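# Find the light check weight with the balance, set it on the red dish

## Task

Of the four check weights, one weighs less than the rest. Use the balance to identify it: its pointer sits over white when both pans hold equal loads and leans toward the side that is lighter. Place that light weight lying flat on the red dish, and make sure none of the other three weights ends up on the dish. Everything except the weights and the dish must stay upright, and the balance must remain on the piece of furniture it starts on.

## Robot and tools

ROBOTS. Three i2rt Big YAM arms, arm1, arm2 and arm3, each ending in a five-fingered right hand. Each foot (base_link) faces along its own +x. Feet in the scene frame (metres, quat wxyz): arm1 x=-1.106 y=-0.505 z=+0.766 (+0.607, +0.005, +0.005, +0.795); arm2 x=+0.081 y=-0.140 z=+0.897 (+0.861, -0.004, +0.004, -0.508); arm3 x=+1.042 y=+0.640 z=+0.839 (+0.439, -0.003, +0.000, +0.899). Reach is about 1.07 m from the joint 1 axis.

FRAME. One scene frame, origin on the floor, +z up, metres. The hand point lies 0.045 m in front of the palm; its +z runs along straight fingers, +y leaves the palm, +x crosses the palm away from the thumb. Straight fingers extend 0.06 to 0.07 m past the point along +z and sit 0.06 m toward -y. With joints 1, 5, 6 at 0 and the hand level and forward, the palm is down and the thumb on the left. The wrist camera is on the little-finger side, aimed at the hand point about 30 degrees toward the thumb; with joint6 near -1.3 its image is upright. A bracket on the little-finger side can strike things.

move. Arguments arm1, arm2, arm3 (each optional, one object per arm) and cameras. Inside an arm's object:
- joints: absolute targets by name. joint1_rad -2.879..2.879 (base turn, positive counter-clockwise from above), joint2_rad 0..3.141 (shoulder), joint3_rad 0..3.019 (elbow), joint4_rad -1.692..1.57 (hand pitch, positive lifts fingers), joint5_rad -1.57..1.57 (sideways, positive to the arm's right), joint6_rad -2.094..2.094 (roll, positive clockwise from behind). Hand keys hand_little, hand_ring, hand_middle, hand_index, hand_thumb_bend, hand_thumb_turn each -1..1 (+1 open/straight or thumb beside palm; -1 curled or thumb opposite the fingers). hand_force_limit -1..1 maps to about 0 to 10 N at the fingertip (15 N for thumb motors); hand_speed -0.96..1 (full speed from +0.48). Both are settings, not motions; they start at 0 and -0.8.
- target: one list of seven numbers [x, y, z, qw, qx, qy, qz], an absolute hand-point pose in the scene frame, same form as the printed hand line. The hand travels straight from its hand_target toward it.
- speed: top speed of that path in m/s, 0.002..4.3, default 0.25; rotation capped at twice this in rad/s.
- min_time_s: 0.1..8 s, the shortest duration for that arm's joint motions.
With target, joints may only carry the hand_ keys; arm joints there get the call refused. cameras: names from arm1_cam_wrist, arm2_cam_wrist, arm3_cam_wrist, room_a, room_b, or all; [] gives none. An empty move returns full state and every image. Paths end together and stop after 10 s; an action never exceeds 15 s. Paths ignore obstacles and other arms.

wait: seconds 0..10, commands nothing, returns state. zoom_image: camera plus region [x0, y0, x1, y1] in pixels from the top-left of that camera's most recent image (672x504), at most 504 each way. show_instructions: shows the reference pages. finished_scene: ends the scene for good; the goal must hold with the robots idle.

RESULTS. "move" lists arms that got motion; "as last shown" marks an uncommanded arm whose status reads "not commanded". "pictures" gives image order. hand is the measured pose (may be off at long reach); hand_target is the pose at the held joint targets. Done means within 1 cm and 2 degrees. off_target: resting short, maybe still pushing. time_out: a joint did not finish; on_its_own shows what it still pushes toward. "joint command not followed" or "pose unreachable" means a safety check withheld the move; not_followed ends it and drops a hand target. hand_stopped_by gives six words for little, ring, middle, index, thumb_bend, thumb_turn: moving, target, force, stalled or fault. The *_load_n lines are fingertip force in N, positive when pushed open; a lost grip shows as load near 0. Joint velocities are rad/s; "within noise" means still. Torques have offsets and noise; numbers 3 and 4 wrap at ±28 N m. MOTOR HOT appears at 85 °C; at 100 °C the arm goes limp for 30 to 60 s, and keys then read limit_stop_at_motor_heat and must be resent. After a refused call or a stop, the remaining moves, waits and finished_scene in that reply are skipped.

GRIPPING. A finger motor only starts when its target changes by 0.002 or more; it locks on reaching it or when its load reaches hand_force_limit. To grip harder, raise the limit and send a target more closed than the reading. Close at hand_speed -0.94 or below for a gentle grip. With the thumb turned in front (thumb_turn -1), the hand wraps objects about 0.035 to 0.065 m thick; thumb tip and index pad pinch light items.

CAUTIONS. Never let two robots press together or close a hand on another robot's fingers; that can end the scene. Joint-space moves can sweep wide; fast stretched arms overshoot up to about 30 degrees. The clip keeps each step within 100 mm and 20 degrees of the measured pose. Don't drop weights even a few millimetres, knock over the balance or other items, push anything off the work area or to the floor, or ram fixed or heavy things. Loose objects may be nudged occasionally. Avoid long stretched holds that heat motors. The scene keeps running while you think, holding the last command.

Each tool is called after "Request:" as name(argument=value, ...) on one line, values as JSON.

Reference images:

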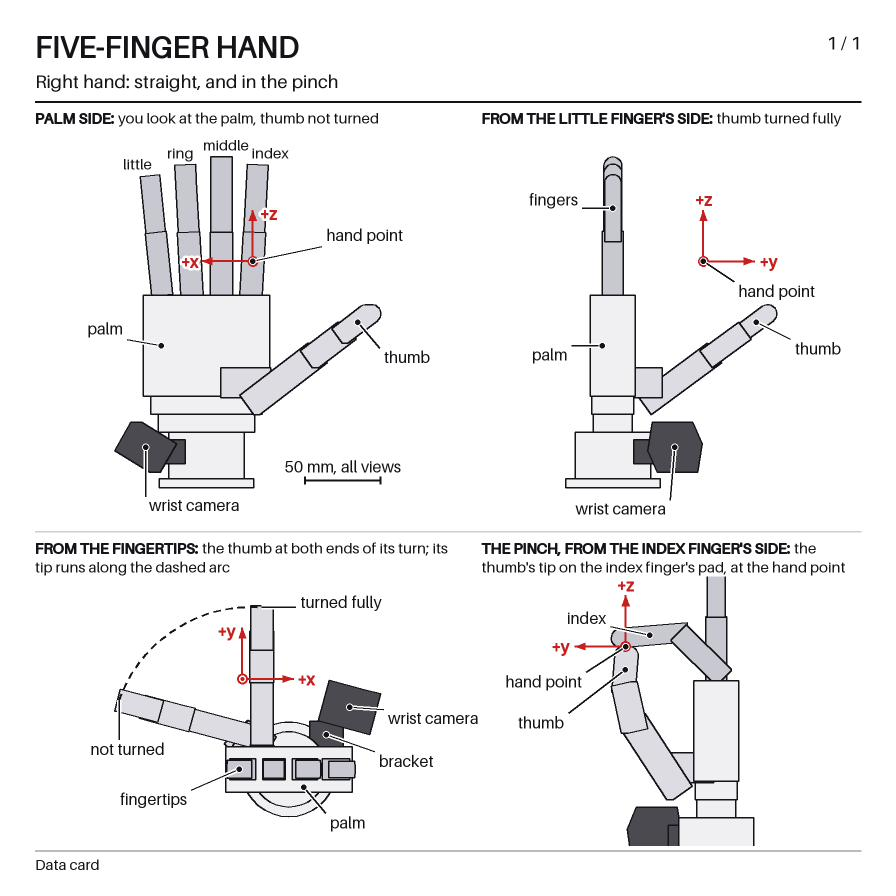

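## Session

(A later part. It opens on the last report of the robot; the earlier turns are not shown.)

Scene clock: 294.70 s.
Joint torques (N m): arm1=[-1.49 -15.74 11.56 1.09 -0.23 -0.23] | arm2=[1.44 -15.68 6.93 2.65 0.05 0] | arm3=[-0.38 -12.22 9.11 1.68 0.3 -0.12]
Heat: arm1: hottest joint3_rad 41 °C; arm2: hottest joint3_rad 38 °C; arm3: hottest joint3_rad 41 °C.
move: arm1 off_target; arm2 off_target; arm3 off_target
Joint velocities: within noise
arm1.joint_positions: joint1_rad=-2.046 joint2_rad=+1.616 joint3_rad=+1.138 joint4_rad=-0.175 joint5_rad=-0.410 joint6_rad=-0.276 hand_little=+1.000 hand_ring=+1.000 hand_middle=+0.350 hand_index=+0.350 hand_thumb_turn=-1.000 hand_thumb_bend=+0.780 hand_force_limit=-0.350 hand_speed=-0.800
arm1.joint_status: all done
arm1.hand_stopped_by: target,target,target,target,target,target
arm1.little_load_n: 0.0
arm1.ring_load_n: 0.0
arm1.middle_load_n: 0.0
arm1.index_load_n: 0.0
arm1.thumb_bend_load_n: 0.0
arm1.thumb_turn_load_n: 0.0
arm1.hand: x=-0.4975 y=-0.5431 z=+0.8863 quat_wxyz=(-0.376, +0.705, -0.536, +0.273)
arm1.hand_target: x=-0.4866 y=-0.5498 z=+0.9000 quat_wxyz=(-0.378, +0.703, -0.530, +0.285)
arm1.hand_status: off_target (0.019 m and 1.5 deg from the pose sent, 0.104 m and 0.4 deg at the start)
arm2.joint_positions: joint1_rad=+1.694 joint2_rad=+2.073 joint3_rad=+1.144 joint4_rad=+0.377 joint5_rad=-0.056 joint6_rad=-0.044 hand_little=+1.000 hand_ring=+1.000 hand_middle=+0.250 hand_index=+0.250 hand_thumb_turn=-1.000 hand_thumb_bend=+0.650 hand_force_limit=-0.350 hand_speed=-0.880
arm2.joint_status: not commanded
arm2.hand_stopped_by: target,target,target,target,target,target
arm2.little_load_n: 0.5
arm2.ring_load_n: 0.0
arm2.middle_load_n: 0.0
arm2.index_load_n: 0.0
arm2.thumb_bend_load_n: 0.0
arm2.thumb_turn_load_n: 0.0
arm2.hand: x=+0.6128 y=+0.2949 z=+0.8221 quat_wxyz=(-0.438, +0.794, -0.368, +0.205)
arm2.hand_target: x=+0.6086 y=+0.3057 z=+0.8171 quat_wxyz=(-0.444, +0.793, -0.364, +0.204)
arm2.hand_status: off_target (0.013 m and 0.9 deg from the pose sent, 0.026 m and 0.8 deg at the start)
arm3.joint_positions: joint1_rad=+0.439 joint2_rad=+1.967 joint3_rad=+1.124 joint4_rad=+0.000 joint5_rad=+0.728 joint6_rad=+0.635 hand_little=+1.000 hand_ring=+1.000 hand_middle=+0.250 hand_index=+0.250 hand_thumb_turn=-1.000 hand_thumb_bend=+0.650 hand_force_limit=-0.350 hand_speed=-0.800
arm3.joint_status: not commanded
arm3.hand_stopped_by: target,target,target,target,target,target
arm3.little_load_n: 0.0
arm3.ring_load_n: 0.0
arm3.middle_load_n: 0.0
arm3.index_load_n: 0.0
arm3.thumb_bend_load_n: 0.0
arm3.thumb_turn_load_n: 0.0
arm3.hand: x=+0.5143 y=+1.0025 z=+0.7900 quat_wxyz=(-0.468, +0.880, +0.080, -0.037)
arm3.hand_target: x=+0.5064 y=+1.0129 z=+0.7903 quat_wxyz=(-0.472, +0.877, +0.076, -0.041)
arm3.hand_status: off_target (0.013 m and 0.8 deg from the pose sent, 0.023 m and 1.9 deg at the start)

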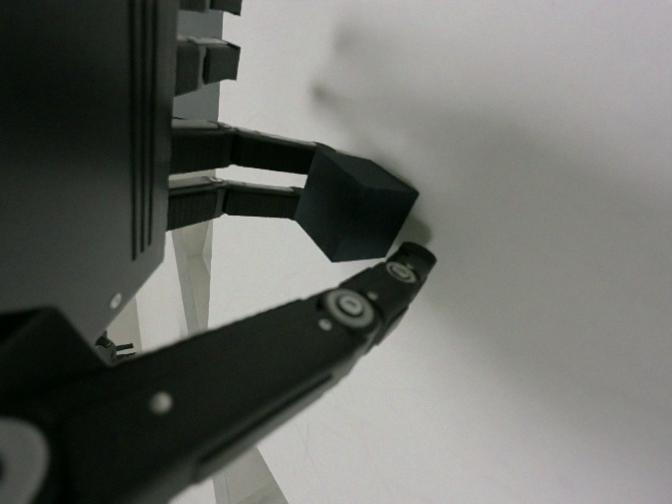

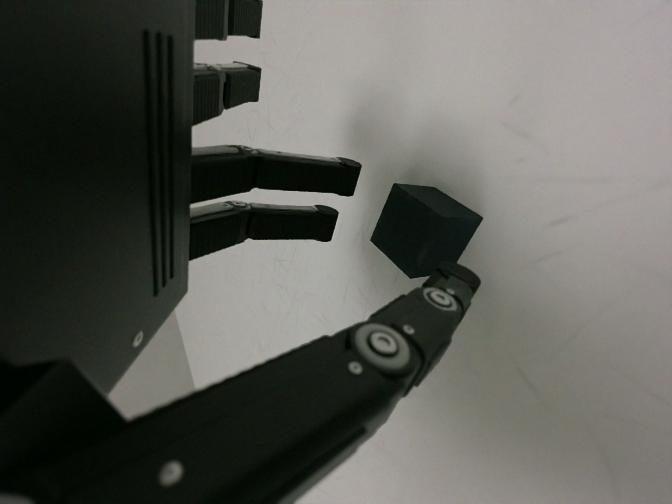

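Request:
move(arm1={"joints": {"joint1_rad": -1.2, "joint2_rad": 0.646, "joint3_rad": 1.391, "joint4_rad": -1.155, "joint5_rad": 0.081, "joint6_rad": -1.344}, "min_time_s": 3.5}, arm2={"target": [0.6105, 0.304, 0.814, 0.4441, -0.7931, 0.3639, -0.2038], "speed": 0.05}, arm3={"target": [0.506, 1.012, 0.752, 0.4715, -0.8775, -0.0767, 0.0412], "speed": 0.05}, cameras=["arm1_cam_wrist", "arm2_cam_wrist", "arm3_cam_wrist"])

Scene clock: 299.17 s.
Joint torques (N m): arm1=[-0.03 1.49 10.45 1.35 0.12 -0.3] | arm2=[0.91 -15.33 6.91 2.62 -0.09 -0.03] | arm3=[-0.21 -12.86 8.2 1.65 0.34 -0.11]
Heat: arm1: hottest joint3_rad 42 °C; arm2: hottest joint3_rad 37 °C; arm3: hottest joint3_rad 41 °C.
move: arm1 done; arm2 off_target; arm3 off_target
Joint velocities: within noise
arm1.joint_positions: joint1_rad=-1.209 joint2_rad=+0.641 joint3_rad=+1.360 joint4_rad=-1.144 joint5_rad=+0.079 joint6_rad=-1.329 hand_little=+1.000 hand_ring=+1.000 hand_middle=+0.350 hand_index=+0.350 hand_thumb_turn=-1.000 hand_thumb_bend=+0.780 hand_force_limit=-0.350 hand_speed=-0.800
arm1.joint_status: all done
arm1.hand_stopped_by: target,target,target,target,target,target
arm1.little_load_n: 0.0
arm1.ring_load_n: 0.0
arm1.middle_load_n: 0.0
arm1.index_load_n: 0.0
arm1.thumb_bend_load_n: 0.0
arm1.thumb_turn_load_n: 0.0
arm1.hand: x=-0.8436 y=-0.4008 z=+1.2771 quat_wxyz=(-0.199, +0.831, +0.139, +0.500)
arm1.hand_target: x=-0.8461 y=-0.4011 z=+1.2895 quat_wxyz=(-0.199, +0.826, +0.147, +0.506)
arm1.hand_status: not commanded
arm2.joint_positions: joint1_rad=+1.694 joint2_rad=+2.078 joint3_rad=+1.144 joint4_rad=+0.383 joint5_rad=-0.056 joint6_rad=-0.044 hand_little=+1.000 hand_ring=+1.000 hand_middle=+0.250 hand_index=+0.250 hand_thumb_turn=-1.000 hand_thumb_bend=+0.650 hand_force_limit=-0.350 hand_speed=-0.880
arm2.joint_status: not commanded
arm2.hand_stopped_by: target,target,target,target,target,target
arm2.little_load_n: 0.0
arm2.ring_load_n: 0.0
arm2.middle_load_n: 0.0
arm2.index_load_n: 0.0
arm2.thumb_bend_load_n: 0.0
arm2.thumb_turn_load_n: 0.0
arm2.hand: x=+0.6128 y=+0.2949 z=+0.8194 quat_wxyz=(-0.438, +0.794, -0.368, +0.206)
arm2.hand_target: x=+0.6102 y=+0.3038 z=+0.8141 quat_wxyz=(-0.444, +0.793, -0.364, +0.204)
arm2.hand_status: off_target (0.011 m and 0.9 deg from the pose sent, 0.012 m and 0.9 deg at the start)
arm3.joint_positions: joint1_rad=+0.439 joint2_rad=+2.048 joint3_rad=+1.124 joint4_rad=+0.082 joint5_rad=+0.728 joint6_rad=+0.634 hand_little=+1.000 hand_ring=+1.000 hand_middle=+0.250 hand_index=+0.250 hand_thumb_turn=-1.000 hand_thumb_bend=+0.650 hand_force_limit=-0.350 hand_speed=-0.800
arm3.joint_status: not commanded
arm3.hand_stopped_by: target,target,target,target,target,target
arm3.little_load_n: 0.0
arm3.ring_load_n: 0.0
arm3.middle_load_n: 0.0
arm3.index_load_n: 0.0
arm3.thumb_bend_load_n: 0.0
arm3.thumb_turn_load_n: 0.0
arm3.hand: x=+0.5131 y=+1.0031 z=+0.7521 quat_wxyz=(-0.468, +0.880, +0.080, -0.036)
arm3.hand_target: x=+0.5064 y=+1.0119 z=+0.7521 quat_wxyz=(-0.472, +0.878, +0.077, -0.041)
arm3.hand_status: off_target (0.011 m and 0.8 deg from the pose sent, 0.040 m and 0.8 deg at the start)

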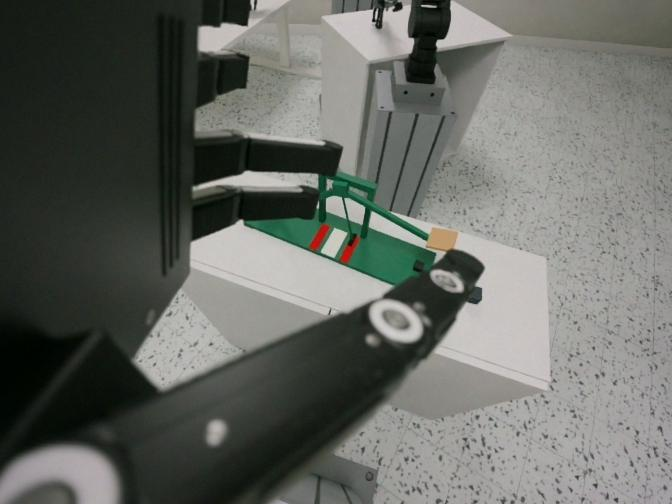

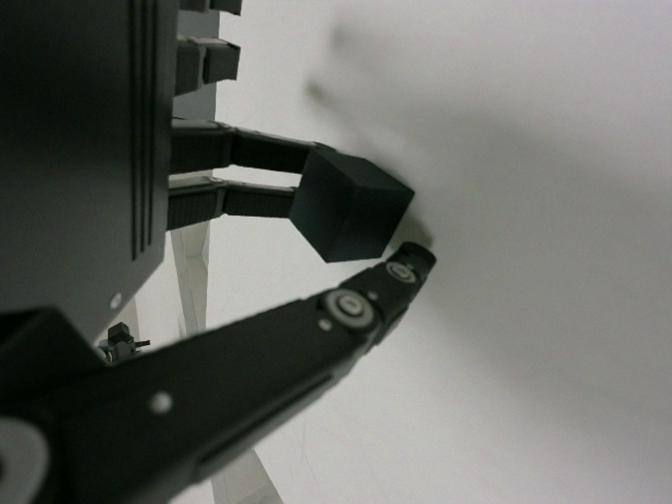

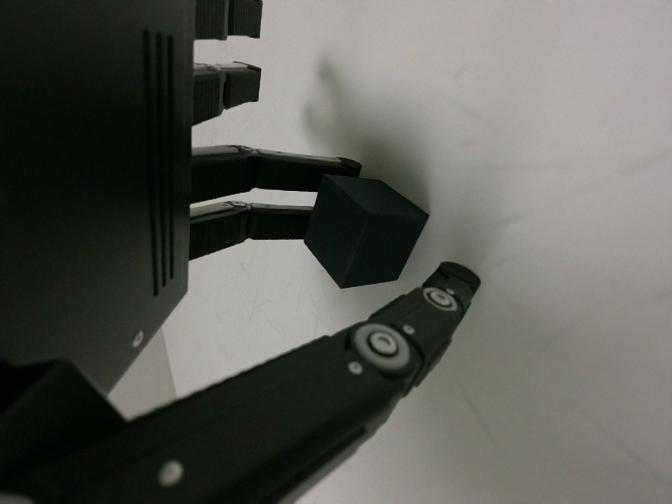

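Request:
move(arm1={"joints": {"hand_index": 1.0, "hand_middle": 1.0, "hand_thumb_bend": 1.0, "joint5_rad": 0.1}}, arm2={"joints": {"hand_force_limit": -0.34, "hand_speed": -0.94, "hand_index": -0.36, "hand_middle": -0.36, "hand_thumb_bend": 0.04}}, arm3={"joints": {"hand_force_limit": -0.34, "hand_speed": -0.94, "hand_index": -0.36, "hand_middle": -0.36, "hand_thumb_bend": 0.04}}, cameras=["arm2_cam_wrist", "arm3_cam_wrist"])

Scene clock: 302.17 s.
Joint torques (N m): arm1=[-0.03 1.49 10.45 1.35 0.11 -0.3] | arm2=[1.14 -15.21 6.9 2.63 -0.09 -0.03] | arm3=[-0.26 -12.75 8.2 1.65 0.33 -0.11]
Heat: arm1: hottest joint3_rad 42 °C; arm2: hottest joint3_rad 37 °C; arm3: hottest joint3_rad 41 °C.
move: arm1 done; arm2 off_target; arm3 off_target
Joint velocities: within noise
arm1.joint_positions: joint1_rad=-1.209 joint2_rad=+0.641 joint3_rad=+1.360 joint4_rad=-1.144 joint5_rad=+0.098 joint6_rad=-1.330 hand_little=+1.000 hand_ring=+1.000 hand_middle=+1.000 hand_index=+1.000 hand_thumb_turn=-1.000 hand_thumb_bend=+1.000 hand_force_limit=-0.350 hand_speed=-0.800
arm1.joint_status: all done
arm1.hand_stopped_by: target,target,target,target,target,target
arm1.little_load_n: 0.0
arm1.ring_load_n: 0.0
arm1.middle_load_n: 0.0
arm1.index_load_n: 0.0
arm1.thumb_bend_load_n: 0.0
arm1.thumb_turn_load_n: 0.0
arm1.hand: x=-0.8424 y=-0.4045 z=+1.2776 quat_wxyz=(-0.191, +0.832, +0.134, +0.503)
arm1.hand_target: x=-0.8449 y=-0.4046 z=+1.2901 quat_wxyz=(-0.191, +0.827, +0.142, +0.510)
arm1.hand_status: not commanded
arm2.joint_positions: joint1_rad=+1.694 joint2_rad=+2.079 joint3_rad=+1.144 joint4_rad=+0.383 joint5_rad=-0.056 joint6_rad=-0.044 hand_little=+1.000 hand_ring=+1.000 hand_middle=-0.019 hand_index=-0.048 hand_thumb_turn=-1.000 hand_thumb_bend=+0.501 hand_force_limit=-0.340 hand_speed=-0.940
arm2.joint_status: hand_middle off_target (ended at -0.019, target -0.360); hand_index off_target (ended at -0.048, target -0.360); hand_thumb_bend off_target (ended at +0.501, target +0.040); the others done
arm2.hand_stopped_by: target,target,force,force,force,target
arm2.little_load_n: 0.0
arm2.ring_load_n: -0.5
arm2.middle_load_n: 3.5
arm2.index_load_n: 3.5
arm2.thumb_bend_load_n: 5.5
arm2.thumb_turn_load_n: 0.0
arm2.hand: x=+0.6127 y=+0.2949 z=+0.8192 quat_wxyz=(-0.438, +0.794, -0.368, +0.205)
arm2.hand_target: x=+0.6102 y=+0.3038 z=+0.8141 quat_wxyz=(-0.444, +0.793, -0.364, +0.204)
arm2.hand_status: not commanded
arm3.joint_positions: joint1_rad=+0.439 joint2_rad=+2.048 joint3_rad=+1.124 joint4_rad=+0.082 joint5_rad=+0.728 joint6_rad=+0.634 hand_little=+1.000 hand_ring=+1.000 hand_middle=-0.014 hand_index=-0.036 hand_thumb_turn=-1.000 hand_thumb_bend=+0.507 hand_force_limit=-0.340 hand_speed=-0.940
arm3.joint_status: hand_middle off_target (ended at -0.014, target -0.360); hand_index off_target (ended at -0.036, target -0.360); hand_thumb_bend off_target (ended at +0.507, target +0.040); the others done
arm3.hand_stopped_by: target,target,force,force,force,target
arm3.little_load_n: 0.0
arm3.ring_load_n: 0.0
arm3.middle_load_n: 2.5
arm3.index_load_n: 4.5
arm3.thumb_bend_load_n: 5.5
arm3.thumb_turn_load_n: -1.5
arm3.hand: x=+0.5131 y=+1.0031 z=+0.7521 quat_wxyz=(-0.468, +0.880, +0.080, -0.036)
arm3.hand_target: x=+0.5063 y=+1.0118 z=+0.7521 quat_wxyz=(-0.472, +0.878, +0.077, -0.041)
arm3.hand_status: not commanded

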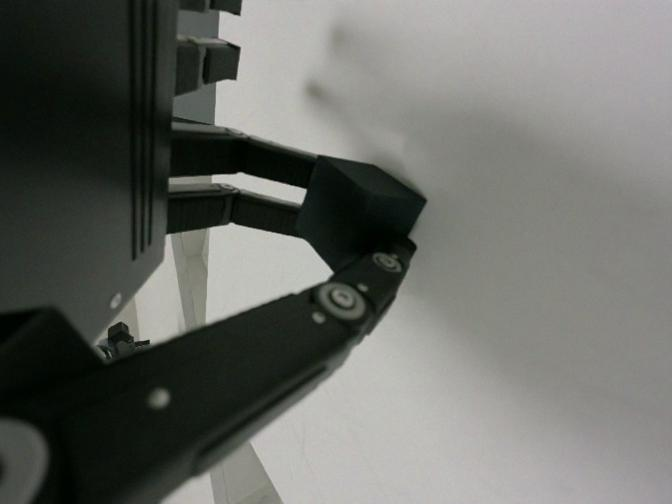

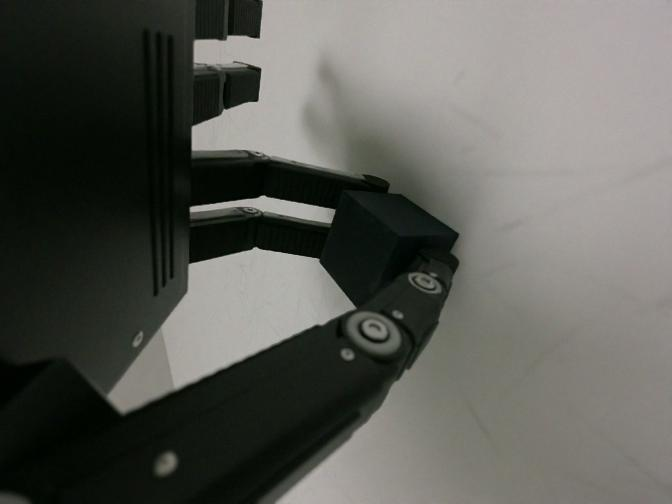

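Request:
move(arm2={"target": [0.612, 0.303, 0.89, 0.4441, -0.7931, 0.3639, -0.2038], "speed": 0.12}, arm3={"target": [0.520, 0.985, 0.90, 0.4715, -0.8775, -0.0767, 0.0412], "speed": 0.12})

Request:
move(arm2={"target": [0.40, 0.11, 1.15, 0.4441, -0.7931, 0.3639, -0.2038], "speed": 0.3}, arm3={"target": [0.60, 0.93, 1.06, 0.4645, -0.8643, -0.1680, 0.0903], "speed": 0.2}, cameras=["arm1_cam_wrist", "arm2_cam_wrist", "arm3_cam_wrist"])

Scene clock: 305.20 s.
Joint torques (N m): arm1=[0.03 1.49 10.45 1.35 0.11 -0.3] | arm2=[0.91 -18.02 8.44 1.57 -0.16 -0.04] | arm3=[1.26 -12.81 9.81 0.87 0.68 0.05]
Heat: arm1: hottest joint3_rad 42 °C; arm2: hottest joint3_rad 37 °C; arm3: hottest joint3_rad 41 °C.
move: arm2 off_target; arm3 off_target
Joint velocities: within noise
arm1: as last shown
arm2.joint_positions: joint1_rad=+1.694 joint2_rad=+1.968 joint3_rad=+1.144 joint4_rad=+0.247 joint5_rad=-0.057 joint6_rad=-0.044 hand_little=+1.000 hand_ring=+1.000 hand_middle=-0.019 hand_index=-0.048 hand_thumb_turn=-1.000 hand_thumb_bend=+0.501 hand_force_limit=-0.340 hand_speed=-0.940
arm2.joint_status: not commanded
arm2.hand_stopped_by: target,target,force,force,force,target
arm2.little_load_n: 0.0
arm2.ring_load_n: 0.0
arm2.middle_load_n: 3.5
arm2.index_load_n: 3.0
arm2.thumb_bend_load_n: 6.0
arm2.thumb_turn_load_n: 0.0
arm2.hand: x=+0.6077 y=+0.2912 z=+0.8665 quat_wxyz=(-0.428, +0.799, -0.371, +0.200)
arm2.hand_target: x=+0.6117 y=+0.3028 z=+0.8899 quat_wxyz=(-0.444, +0.793, -0.364, +0.204)
arm2.hand_status: off_target (0.027 m and 2.1 deg from the pose sent, 0.071 m and 0.9 deg at the start)
arm3.joint_positions: joint1_rad=+0.455 joint2_rad=+1.750 joint3_rad=+1.124 joint4_rad=-0.242 joint5_rad=+0.741 joint6_rad=+0.649 hand_little=+1.000 hand_ring=+1.000 hand_middle=-0.014 hand_index=-0.036 hand_thumb_turn=-1.000 hand_thumb_bend=+0.507 hand_force_limit=-0.340 hand_speed=-0.940
arm3.joint_status: not commanded
arm3.hand_stopped_by: target,target,force,force,force,target
arm3.little_load_n: 0.0
arm3.ring_load_n: 0.0
arm3.middle_load_n: 2.5
arm3.index_load_n: 4.0
arm3.thumb_bend_load_n: 5.5
arm3.thumb_turn_load_n: -1.5
arm3.hand: x=+0.5309 y=+0.9855 z=+0.8862 quat_wxyz=(-0.465, +0.881, +0.083, -0.030)
arm3.hand_target: x=+0.5202 y=+0.9848 z=+0.9001 quat_wxyz=(-0.471, +0.878, +0.077, -0.042)
arm3.hand_status: off_target (0.018 m and 1.7 deg from the pose sent, 0.149 m and 0.8 deg at the start)
pictures: none

Scene clock: 307.33 s.
Joint torques (N m): arm1=[-0.03 1.49 10.45 1.35 0.12 -0.3] | arm2=[-0.79 -3.6 13.18 1.48 -0.21 -0.13] | arm3=[-0.26 -7.77 10.55 1.13 0.23 -0.11]
Heat: arm1: hottest joint3_rad 42 °C; arm2: hottest joint3_rad 37 °C; arm3: hottest joint3_rad 41 °C.
move: arm2 off_target; arm3 done
Joint velocities: within noise
arm1: as last shown
arm1.thumb_turn_load_n: 0.5
arm2.joint_positions: joint1_rad=+1.618 joint2_rad=+0.860 joint3_rad=+0.780 joint4_rad=-0.502 joint5_rad=-0.142 joint6_rad=-0.089 hand_little=+1.000 hand_ring=+1.000 hand_middle=-0.019 hand_index=-0.048 hand_thumb_turn=-1.000 hand_thumb_bend=+0.501 hand_force_limit=-0.340 hand_speed=-0.940
arm2.joint_status: not commanded
arm2.hand_stopped_by: target,target,force,force,force,target
arm2.little_load_n: 0.0
arm2.ring_load_n: 0.0
arm2.middle_load_n: 3.5
arm2.index_load_n: 3.5
arm2.thumb_bend_load_n: 6.5
arm2.thumb_turn_load_n: 0.5
arm2.hand: x=+0.3895 y=+0.1108 z=+1.1279 quat_wxyz=(-0.433, +0.802, -0.365, +0.192)
arm2.hand_target: x=+0.3994 y=+0.1097 z=+1.1498 quat_wxyz=(-0.444, +0.793, -0.364, +0.204)
arm2.hand_status: off_target (0.024 m and 2.1 deg from the pose sent, 0.395 m and 2.1 deg at the start)
arm3.joint_positions: joint1_rad=+0.455 joint2_rad=+1.280 joint3_rad=+1.049 joint4_rad=-0.495 joint5_rad=+0.588 joint6_rad=+0.463 hand_little=+1.000 hand_ring=+1.000 hand_middle=-0.014 hand_index=-0.036 hand_thumb_turn=-1.000 hand_thumb_bend=+0.507 hand_force_limit=-0.340 hand_speed=-0.940
arm3.joint_status: not commanded
arm3.hand_stopped_by: target,target,force,force,force,target
arm3.little_load_n: 0.0
arm3.ring_load_n: 0.0
arm3.middle_load_n: 3.0
arm3.index_load_n: 4.5
arm3.thumb_bend_load_n: 5.0
arm3.thumb_turn_load_n: -2.0
arm3.hand: x=+0.5986 y=+0.9261 z=+1.0546 quat_wxyz=(-0.463, +0.866, +0.169, -0.090)
arm3.hand_target: x=+0.6000 y=+0.9299 z=+1.0599 quat_wxyz=(-0.465, +0.865, +0.168, -0.090)
arm3.hand_status: done (0.007 m and 0.3 deg from the pose sent, 0.195 m and 12.1 deg at the start)

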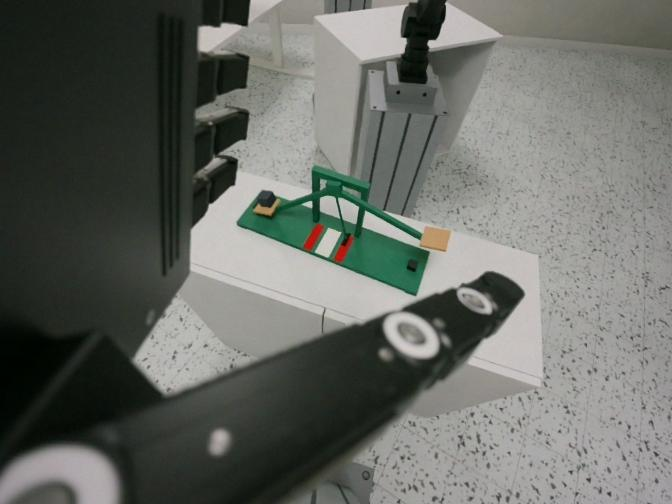

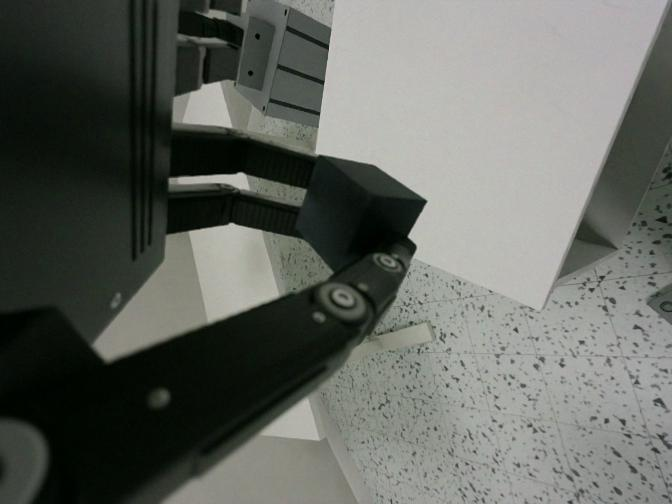

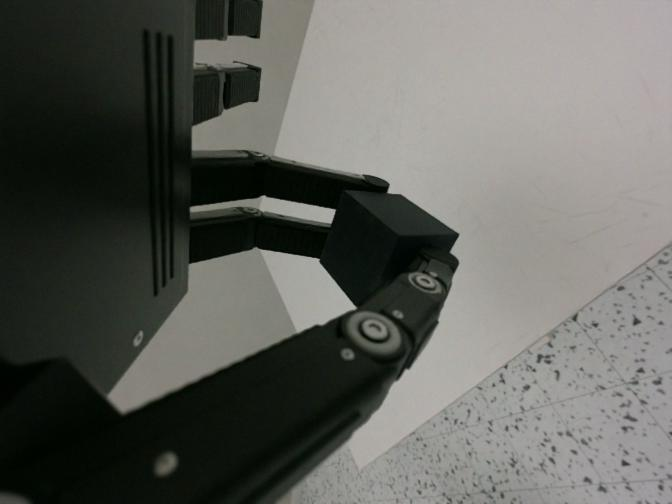

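Request:
move(arm2={"joints": {"joint1_rad": -1.6}, "min_time_s": 4.5}, arm3={"joints": {"joint1_rad": 1.6, "joint5_rad": 0.0, "joint6_rad": 0.0}, "min_time_s": 3})

Request:
move(arm2={"target": [-0.520, -0.470, 1.01, 0.3112, -0.5232, -0.6818, 0.4056], "speed": 0.2}, arm3={"target": [0.604, 0.241, 0.880, 0.2097, -0.3669, -0.7868, 0.4497], "speed": 0.15}, cameras=["arm1_cam_wrist", "arm2_cam_wrist", "arm3_cam_wrist"])

Request:
zoom_image(camera="arm1_cam_wrist", region=[220, 130, 470, 310])

Request:
zoom_image(camera="arm2_cam_wrist", region=[280, 100, 520, 320])

Scene clock: 312.67 s.
Joint torques (N m): arm1=[-0.03 1.49 10.47 1.35 0.12 -0.3] | arm2=[-0.62 -3.25 13.26 1.54 -0.15 -0.11] | arm3=[0.5 -7.82 10.63 1.22 -0.07 -0.11]
Heat: arm1: hottest joint3_rad 41 °C; arm2: hottest joint3_rad 38 °C; arm3: hottest joint3_rad 40 °C.
move: arm2 done; arm3 done
Joint velocities: within noise
arm1: as last shown
arm2.joint_positions: joint1_rad=-1.591 joint2_rad=+0.860 joint3_rad=+0.780 joint4_rad=-0.502 joint5_rad=-0.144 joint6_rad=-0.091 hand_little=+1.000 hand_ring=+1.000 hand_middle=-0.019 hand_index=-0.048 hand_thumb_turn=-1.000 hand_thumb_bend=+0.501 hand_force_limit=-0.340 hand_speed=-0.940
arm2.joint_status: all done
arm2.hand_stopped_by: target,target,force,force,force,target
arm2.little_load_n: 0.0
arm2.ring_load_n: 0.0
arm2.middle_load_n: 3.5
arm2.index_load_n: 3.5
arm2.thumb_bend_load_n: 6.0
arm2.thumb_turn_load_n: 0.5
arm2.hand: x=-0.2387 y=-0.3685 z=+1.1357 quat_wxyz=(+0.214, -0.387, -0.786, +0.432)
arm2.hand_target: x=-0.2467 y=-0.3688 z=+1.1577 quat_wxyz=(+0.225, -0.384, -0.778, +0.443)
arm2.hand_status: not commanded
arm3.joint_positions: joint1_rad=+1.601 joint2_rad=+1.280 joint3_rad=+1.049 joint4_rad=-0.495 joint5_rad=+0.002 joint6_rad=+0.008 hand_little=+1.000 hand_ring=+1.000 hand_middle=-0.014 hand_index=-0.036 hand_thumb_turn=-1.000 hand_thumb_bend=+0.507 hand_force_limit=-0.340 hand_speed=-0.940
arm3.joint_status: all done
arm3.hand_stopped_by: target,target,force,force,force,target
arm3.little_load_n: 0.0
arm3.ring_load_n: 0.0
arm3.middle_load_n: 3.0
arm3.index_load_n: 4.5
arm3.thumb_bend_load_n: 5.0
arm3.thumb_turn_load_n: -2.0
arm3.hand: x=+0.6666 y=+0.2909 z=+1.0398 quat_wxyz=(-0.171, +0.393, +0.824, -0.371)
arm3.hand_target: x=+0.6654 y=+0.2906 z=+1.0452 quat_wxyz=(-0.173, +0.389, +0.824, -0.374)
arm3.hand_status: not commanded
pictures: none

Scene clock: 315.07 s.
Joint torques (N m): arm1=[-0.03 1.49 10.45 1.33 0.12 -0.3] | arm2=[1.26 -15.03 12.72 2.8 0.22 -0.04] | arm3=[0.21 -10.29 8.08 2.35 -0.17 -0.11]
Heat: arm1: hottest joint3_rad 41 °C; arm2: hottest joint3_rad 39 °C; arm3: hottest joint3_rad 40 °C.
move: arm2 off_target; arm3 done
Joint velocities: within noise
arm1: as last shown
arm1.ring_load_n: -0.5
arm1.thumb_turn_load_n: 0.0
arm2.joint_positions: joint1_rad=-1.584 joint2_rad=+1.744 joint3_rad=+1.124 joint4_rad=+0.003 joint5_rad=+0.212 joint6_rad=+0.115 hand_little=+1.000 hand_ring=+1.000 hand_middle=-0.019 hand_index=-0.048 hand_thumb_turn=-1.000 hand_thumb_bend=+0.501 hand_force_limit=-0.340 hand_speed=-0.940
arm2.joint_status: not commanded
arm2.hand_stopped_by: target,target,force,force,force,target
arm2.little_load_n: 0.0
arm2.ring_load_n: 0.0
arm2.middle_load_n: 3.5
arm2.index_load_n: 3.5
arm2.thumb_bend_load_n: 6.5
arm2.thumb_turn_load_n: 0.5
arm2.hand: x=-0.4970 y=-0.4450 z=+0.9708 quat_wxyz=(+0.298, -0.535, -0.702, +0.365)
arm2.hand_target: x=-0.5168 y=-0.4683 z=+1.0113 quat_wxyz=(+0.311, -0.523, -0.682, +0.406)
arm2.hand_status: off_target (0.052 m and 5.6 deg from the pose sent, 0.324 m and 22.9 deg at the start)
arm3.joint_positions: joint1_rad=+1.601 joint2_rad=+1.654 joint3_rad=+0.861 joint4_rad=+0.241 joint5_rad=-0.002 joint6_rad=-0.002 hand_little=+1.000 hand_ring=+1.000 hand_middle=-0.014 hand_index=-0.036 hand_thumb_turn=-1.000 hand_thumb_bend=+0.507 hand_force_limit=-0.340 hand_speed=-0.940
arm3.joint_status: not commanded
arm3.hand_stopped_by: target,target,force,force,force,target
arm3.little_load_n: 0.0
arm3.ring_load_n: 0.0
arm3.middle_load_n: 3.0
arm3.index_load_n: 4.5
arm3.thumb_bend_load_n: 5.5
arm3.thumb_turn_load_n: -1.5
arm3.hand: x=+0.6098 y=+0.2425 z=+0.8755 quat_wxyz=(-0.205, +0.371, +0.791, -0.442)
arm3.hand_target: x=+0.6040 y=+0.2412 z=+0.8799 quat_wxyz=(-0.210, +0.367, +0.787, -0.450)
arm3.hand_status: done (0.008 m and 1.3 deg from the pose sent, 0.179 m and 11.3 deg at the start)

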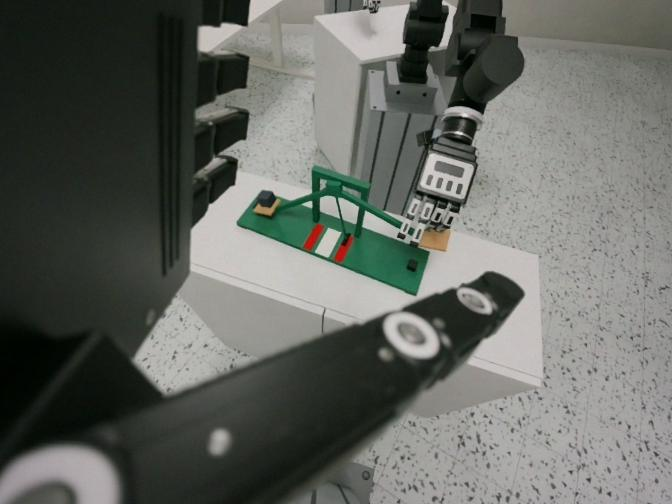

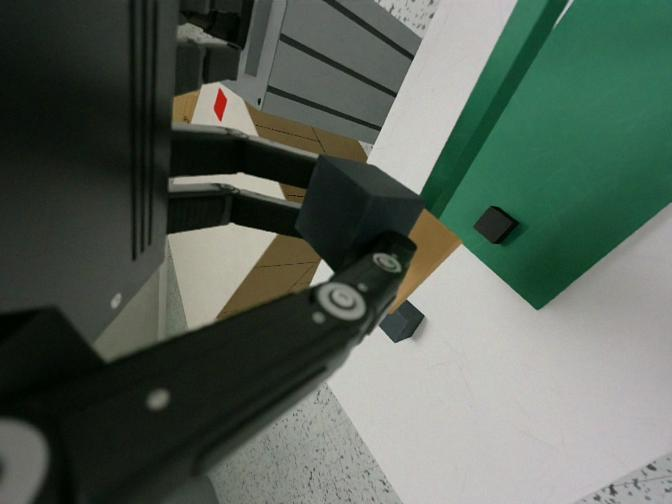

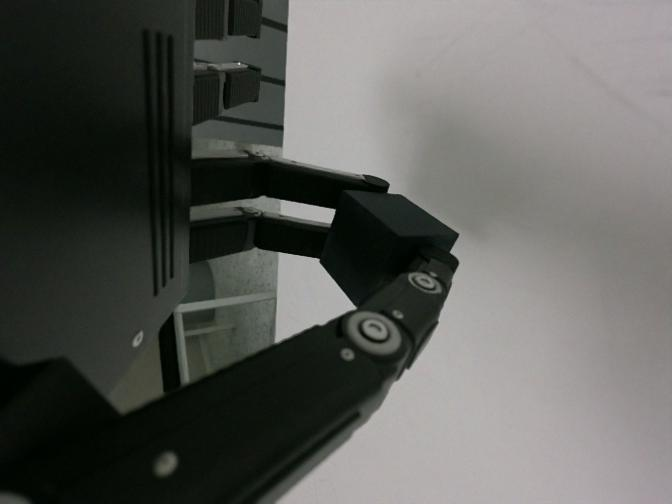

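Scaled by 2.016.

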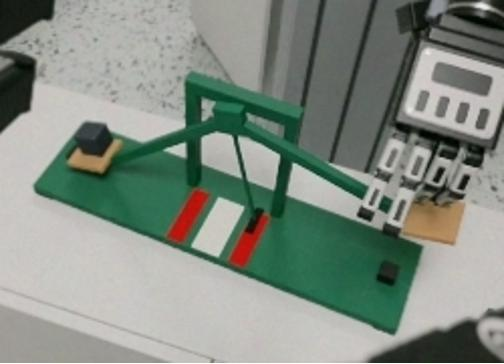

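Scaled by 2.100.

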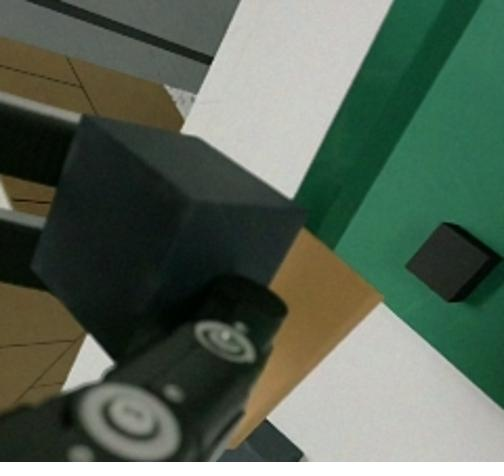

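Request:
move(arm2={"target": [-0.517, -0.489, 0.977, 0.3112, -0.5232, -0.6818, 0.4056], "speed": 0.08}, arm3={"target": [0.608, 0.243, 0.836, 0.2060, -0.3690, -0.7920, 0.4410], "speed": 0.08}, cameras=["arm1_cam_wrist", "arm2_cam_wrist", "arm3_cam_wrist"])

Request:
zoom_image(camera="arm1_cam_wrist", region=[220, 130, 470, 310])

Request:
zoom_image(camera="arm2_cam_wrist", region=[280, 100, 520, 320])

Scene clock: 317.47 s.
Joint torques (N m): arm1=[0.03 1.49 10.45 1.35 0.11 -0.3] | arm2=[1.2 -15.21 11.67 2.8 0.12 0.01] | arm3=[0.26 -10.4 7.27 2.3 -0.09 -0.11]
Heat: arm1: hottest joint3_rad 41 °C; arm2: hottest joint3_rad 39 °C; arm3: hottest joint3_rad 40 °C.
move: arm2 off_target; arm3 done
Joint velocities: within noise
arm1: as last shown
arm1.ring_load_n: 0.0
arm2.joint_positions: joint1_rad=-1.549 joint2_rad=+1.806 joint3_rad=+1.124 joint4_rad=+0.074 joint5_rad=+0.242 joint6_rad=+0.131 hand_little=+1.000 hand_ring=+1.000 hand_middle=-0.019 hand_index=-0.048 hand_thumb_turn=-1.000 hand_thumb_bend=+0.501 hand_force_limit=-0.340 hand_speed=-0.940
arm2.joint_status: not commanded
arm2.hand_stopped_by: target,target,force,force,force,target
arm2.little_load_n: 0.0
arm2.ring_load_n: 0.0
arm2.middle_load_n: 3.0
arm2.index_load_n: 3.0
arm2.thumb_bend_load_n: 6.5
arm2.thumb_turn_load_n: 0.0
arm2.hand: x=-0.4974 y=-0.4660 z=+0.9455 quat_wxyz=(+0.302, -0.533, -0.699, +0.370)
arm2.hand_target: x=-0.5147 y=-0.4877 z=+0.9780 quat_wxyz=(+0.311, -0.523, -0.682, +0.406)
arm2.hand_status: off_target (0.044 m and 4.8 deg from the pose sent, 0.049 m and 5.6 deg at the start)
arm3.joint_positions: joint1_rad=+1.601 joint2_rad=+1.742 joint3_rad=+0.837 joint4_rad=+0.334 joint5_rad=-0.002 joint6_rad=-0.002 hand_little=+1.000 hand_ring=+1.000 hand_middle=-0.014 hand_index=-0.036 hand_thumb_turn=-1.000 hand_thumb_bend=+0.507 hand_force_limit=-0.340 hand_speed=-0.940
arm3.joint_status: not commanded
arm3.hand_stopped_by: target,target,force,force,force,target
arm3.little_load_n: 0.0
arm3.ring_load_n: 0.0
arm3.middle_load_n: 2.5
arm3.index_load_n: 4.0
arm3.thumb_bend_load_n: 5.5
arm3.thumb_turn_load_n: -2.0
arm3.hand: x=+0.6128 y=+0.2447 z=+0.8335 quat_wxyz=(-0.201, +0.373, +0.795, -0.434)
arm3.hand_target: x=+0.6080 y=+0.2431 z=+0.8361 quat_wxyz=(-0.206, +0.369, +0.792, -0.441)
arm3.hand_status: done (0.006 m and 1.1 deg from the pose sent, 0.040 m and 0.4 deg at the start)

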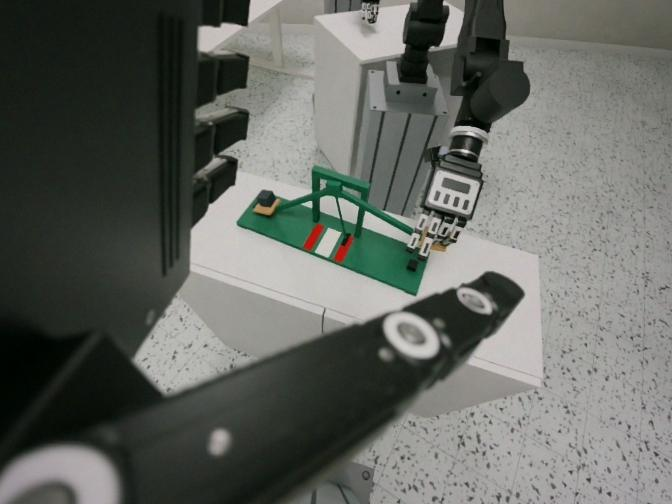

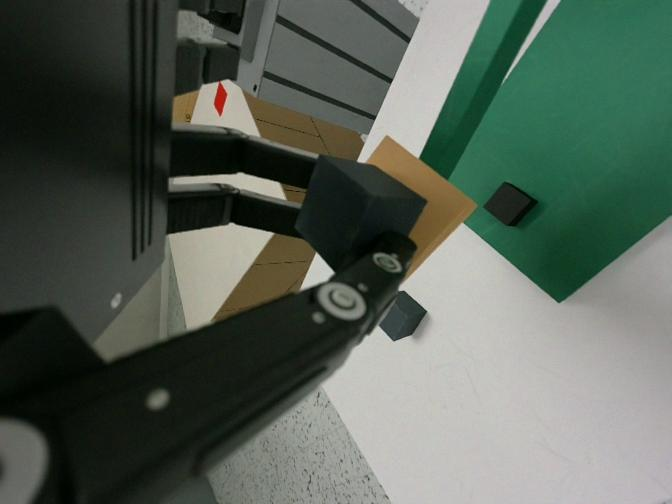

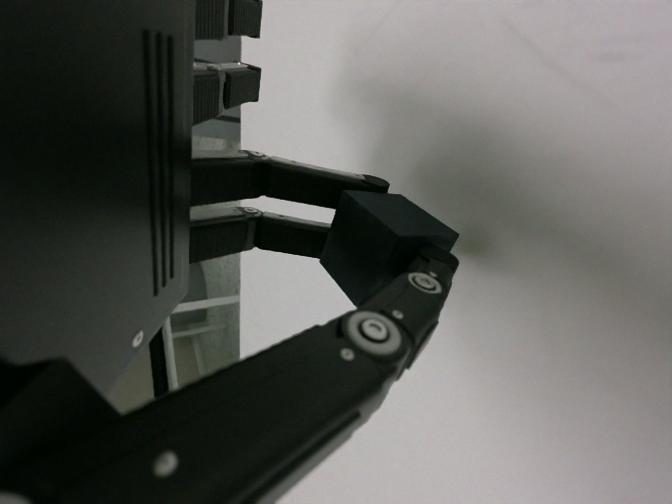

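Scaled by 2.016.

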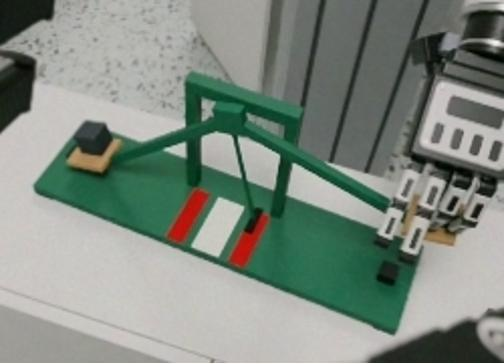

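Scaled by 2.100.

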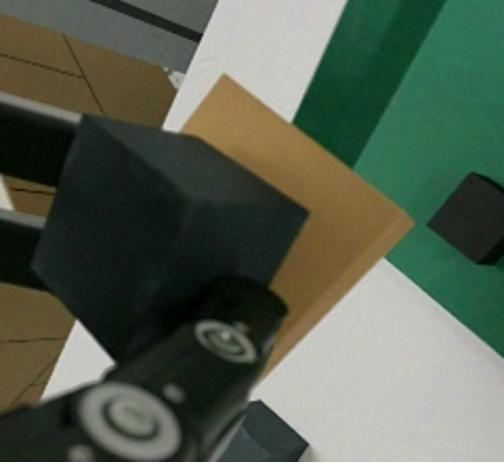

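Request:
move(arm2={"target": [-0.516, -0.486, 0.962, 0.3064, -0.5258, -0.6854, 0.3996], "speed": 0.06}, arm3={"target": [0.611, 0.246, 0.815, 0.2040, -0.3702, -0.7940, 0.4375], "speed": 0.05}, cameras=["arm1_cam_wrist", "arm2_cam_wrist", "arm3_cam_wrist"])

Request:
zoom_image(camera="arm1_cam_wrist", region=[220, 130, 470, 310])

Request:
zoom_image(camera="arm2_cam_wrist", region=[280, 100, 520, 320])

Scene clock: 319.13 s.
Joint torques (N m): arm1=[-0.03 1.49 10.45 1.35 0.12 -0.3] | arm2=[0.85 -14.33 11.28 2.89 0.03 0.04] | arm3=[0.15 -10.4 6.79 2.32 -0.14 -0.11]
Heat: arm1: hottest joint3_rad 41 °C; arm2: hottest joint3_rad 39 °C; arm3: hottest joint3_rad 40 °C.
move: arm2 off_target; arm3 done
Joint velocities: within noise
arm1: as last shown
arm1.thumb_turn_load_n: 0.5
arm2.joint_positions: joint1_rad=-1.549 joint2_rad=+1.814 joint3_rad=+1.124 joint4_rad=+0.082 joint5_rad=+0.238 joint6_rad=+0.131 hand_little=+1.000 hand_ring=+1.000 hand_middle=-0.019 hand_index=-0.048 hand_thumb_turn=-1.000 hand_thumb_bend=+0.501 hand_force_limit=-0.340 hand_speed=-0.940
arm2.joint_status: not commanded
arm2.hand_stopped_by: target,target,force,force,force,target
arm2.little_load_n: 0.0
arm2.ring_load_n: 0.0
arm2.middle_load_n: 3.0
arm2.index_load_n: 3.0
arm2.thumb_bend_load_n: 6.5
arm2.thumb_turn_load_n: 0.0
arm2.hand: x=-0.4978 y=-0.4672 z=+0.9419 quat_wxyz=(+0.300, -0.532, -0.700, +0.370)
arm2.hand_target: x=-0.5144 y=-0.4850 z=+0.9628 quat_wxyz=(+0.306, -0.526, -0.686, +0.400)
arm2.hand_status: off_target (0.033 m and 3.9 deg from the pose sent, 0.032 m and 3.9 deg at the start)
arm3.joint_positions: joint1_rad=+1.601 joint2_rad=+1.782 joint3_rad=+0.823 joint4_rad=+0.383 joint5_rad=-0.002 joint6_rad=-0.002 hand_little=+1.000 hand_ring=+1.000 hand_middle=-0.014 hand_index=-0.036 hand_thumb_turn=-1.000 hand_thumb_bend=+0.507 hand_force_limit=-0.340 hand_speed=-0.940
arm3.joint_status: not commanded
arm3.hand_stopped_by: target,target,force,force,force,target
arm3.little_load_n: 0.0
arm3.ring_load_n: -0.5
arm3.middle_load_n: 3.0
arm3.index_load_n: 4.5
arm3.thumb_bend_load_n: 5.0
arm3.thumb_turn_load_n: -2.0
arm3.hand: x=+0.6153 y=+0.2467 z=+0.8145 quat_wxyz=(-0.200, +0.374, +0.796, -0.432)
arm3.hand_target: x=+0.6109 y=+0.2461 z=+0.8151 quat_wxyz=(-0.204, +0.370, +0.794, -0.437)
arm3.hand_status: done (0.004 m and 0.9 deg from the pose sent, 0.019 m and 0.6 deg at the start)

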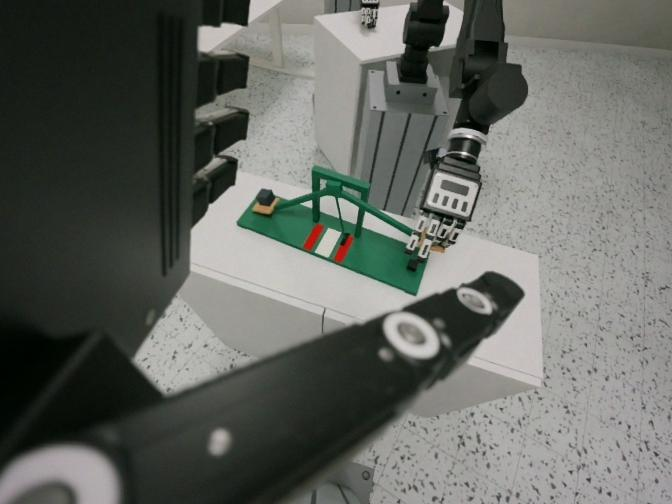

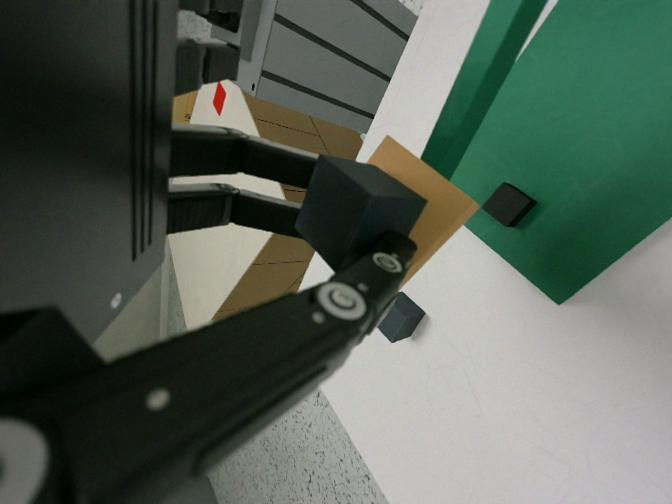

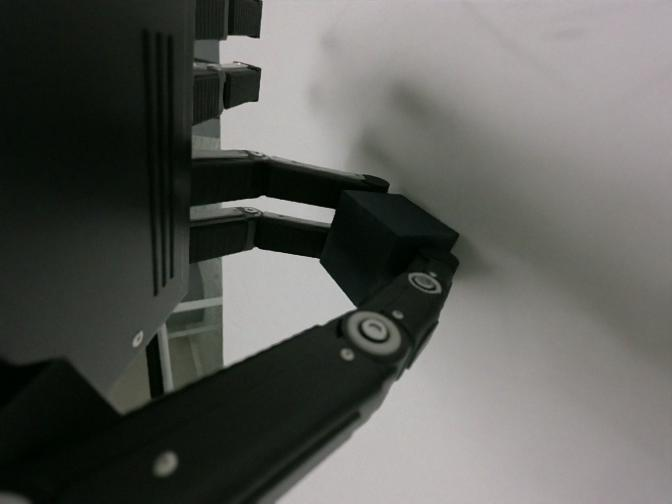

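Scaled by 2.016.

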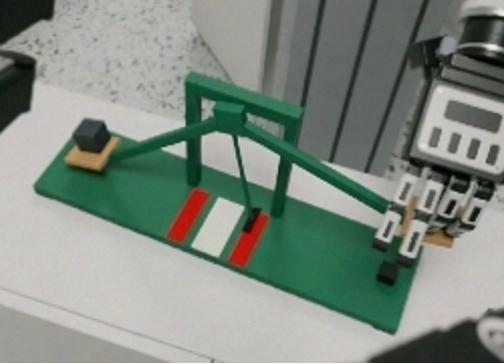

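Scaled by 2.100.

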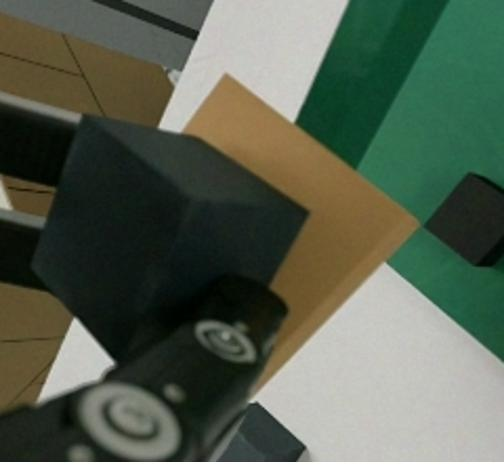

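Request:
move(arm2={"target": [-0.500, -0.456, 0.948, 0.3064, -0.5258, -0.6854, 0.3996], "speed": 0.06}, arm3={"target": [0.611, 0.246, 0.808, 0.2040, -0.3702, -0.7940, 0.4375], "speed": 0.05}, cameras=["arm1_cam_wrist", "arm2_cam_wrist", "arm3_cam_wrist"])

Request:
zoom_image(camera="arm1_cam_wrist", region=[220, 130, 470, 310])

Request:
zoom_image(camera="arm2_cam_wrist", region=[280, 100, 520, 320])

Scene clock: 321.13 s.
Joint torques (N m): arm1=[0.03 1.49 10.45 1.35 0.12 -0.3] | arm2=[-0.97 -15.85 7.84 2.54 0 -0.13] | arm3=[0.21 -10.11 6.56 2.29 -0.14 -0.11]
Heat: arm1: hottest joint3_rad 41 °C; arm2: hottest joint3_rad 39 °C; arm3: hottest joint3_rad 40 °C.
move: arm2 off_target; arm3 done
Joint velocities: within noise
arm1: as last shown
arm1.thumb_bend_load_n: -0.5
arm2.joint_positions: joint1_rad=-1.558 joint2_rad=+1.808 joint3_rad=+1.066 joint4_rad=+0.163 joint5_rad=+0.210 joint6_rad=+0.131 hand_little=+1.000 hand_ring=+1.000 hand_middle=-0.019 hand_index=-0.048 hand_thumb_turn=-1.000 hand_thumb_bend=+0.501 hand_force_limit=-0.340 hand_speed=-0.940
arm2.joint_status: not commanded
arm2.hand_stopped_by: target,target,force,force,force,target
arm2.little_load_n: 0.0
arm2.ring_load_n: 0.0
arm2.middle_load_n: 3.0
arm2.index_load_n: 3.5
arm2.thumb_bend_load_n: 6.5
arm2.thumb_turn_load_n: 0.5
arm2.hand: x=-0.4899 y=-0.4614 z=+0.9326 quat_wxyz=(+0.296, -0.528, -0.696, +0.386)
arm2.hand_target: x=-0.4998 y=-0.4559 z=+0.9481 quat_wxyz=(+0.307, -0.526, -0.686, +0.399)
arm2.hand_status: off_target (0.019 m and 2.3 deg from the pose sent, 0.013 m and 3.9 deg at the start)
arm3.joint_positions: joint1_rad=+1.601 joint2_rad=+1.794 joint3_rad=+0.823 joint4_rad=+0.404 joint5_rad=-0.002 joint6_rad=-0.002 hand_little=+1.000 hand_ring=+1.000 hand_middle=-0.014 hand_index=-0.036 hand_thumb_turn=-1.000 hand_thumb_bend=+0.507 hand_force_limit=-0.340 hand_speed=-0.940
arm3.joint_status: not commanded
arm3.hand_stopped_by: target,target,force,force,force,target
arm3.little_load_n: 0.0
arm3.ring_load_n: 0.0
arm3.middle_load_n: 3.0
arm3.index_load_n: 4.0
arm3.thumb_bend_load_n: 5.0
arm3.thumb_turn_load_n: -1.5
arm3.hand: x=+0.6136 y=+0.2451 z=+0.8123 quat_wxyz=(-0.202, +0.373, +0.794, -0.436)
arm3.hand_target: x=+0.6110 y=+0.2461 z=+0.8080 quat_wxyz=(-0.204, +0.370, +0.794, -0.437)
arm3.hand_status: done (0.005 m and 0.4 deg from the pose sent, 0.008 m and 0.9 deg at the start)

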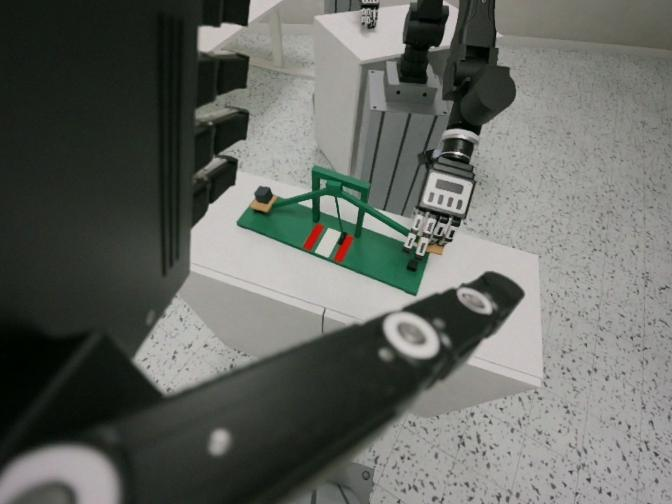

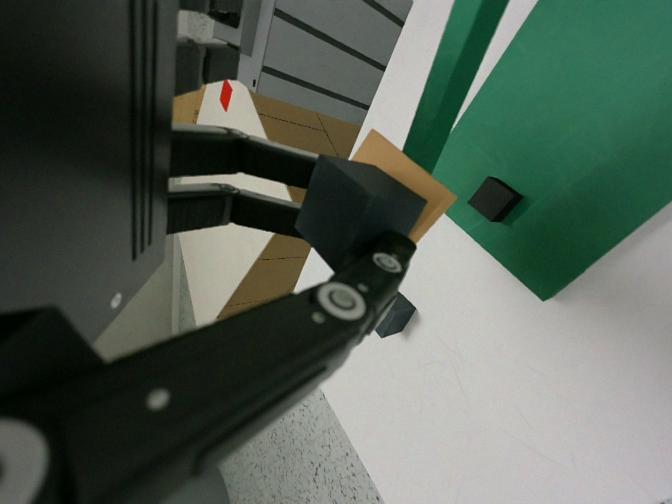

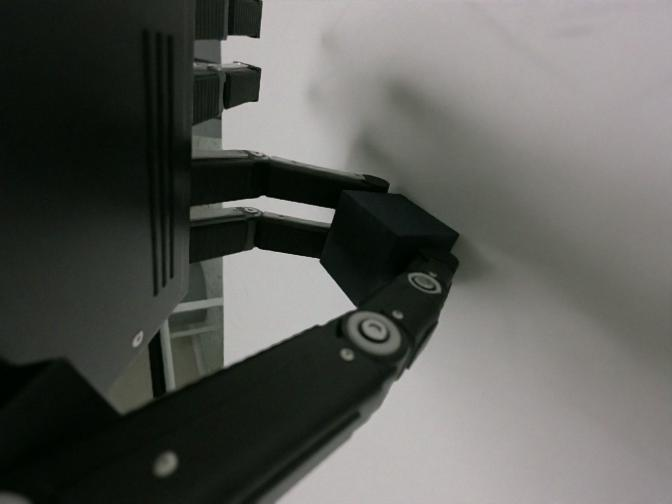

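Scaled by 2.016.

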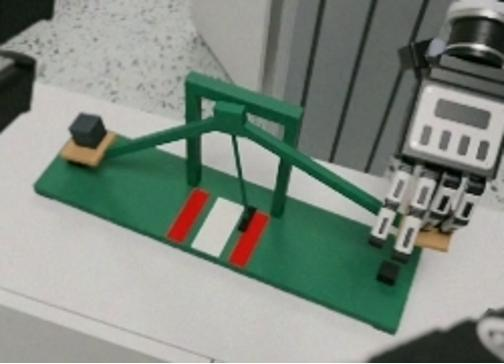

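Scaled by 2.100.

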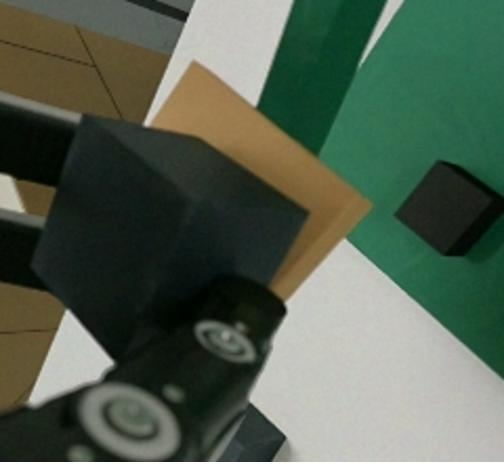

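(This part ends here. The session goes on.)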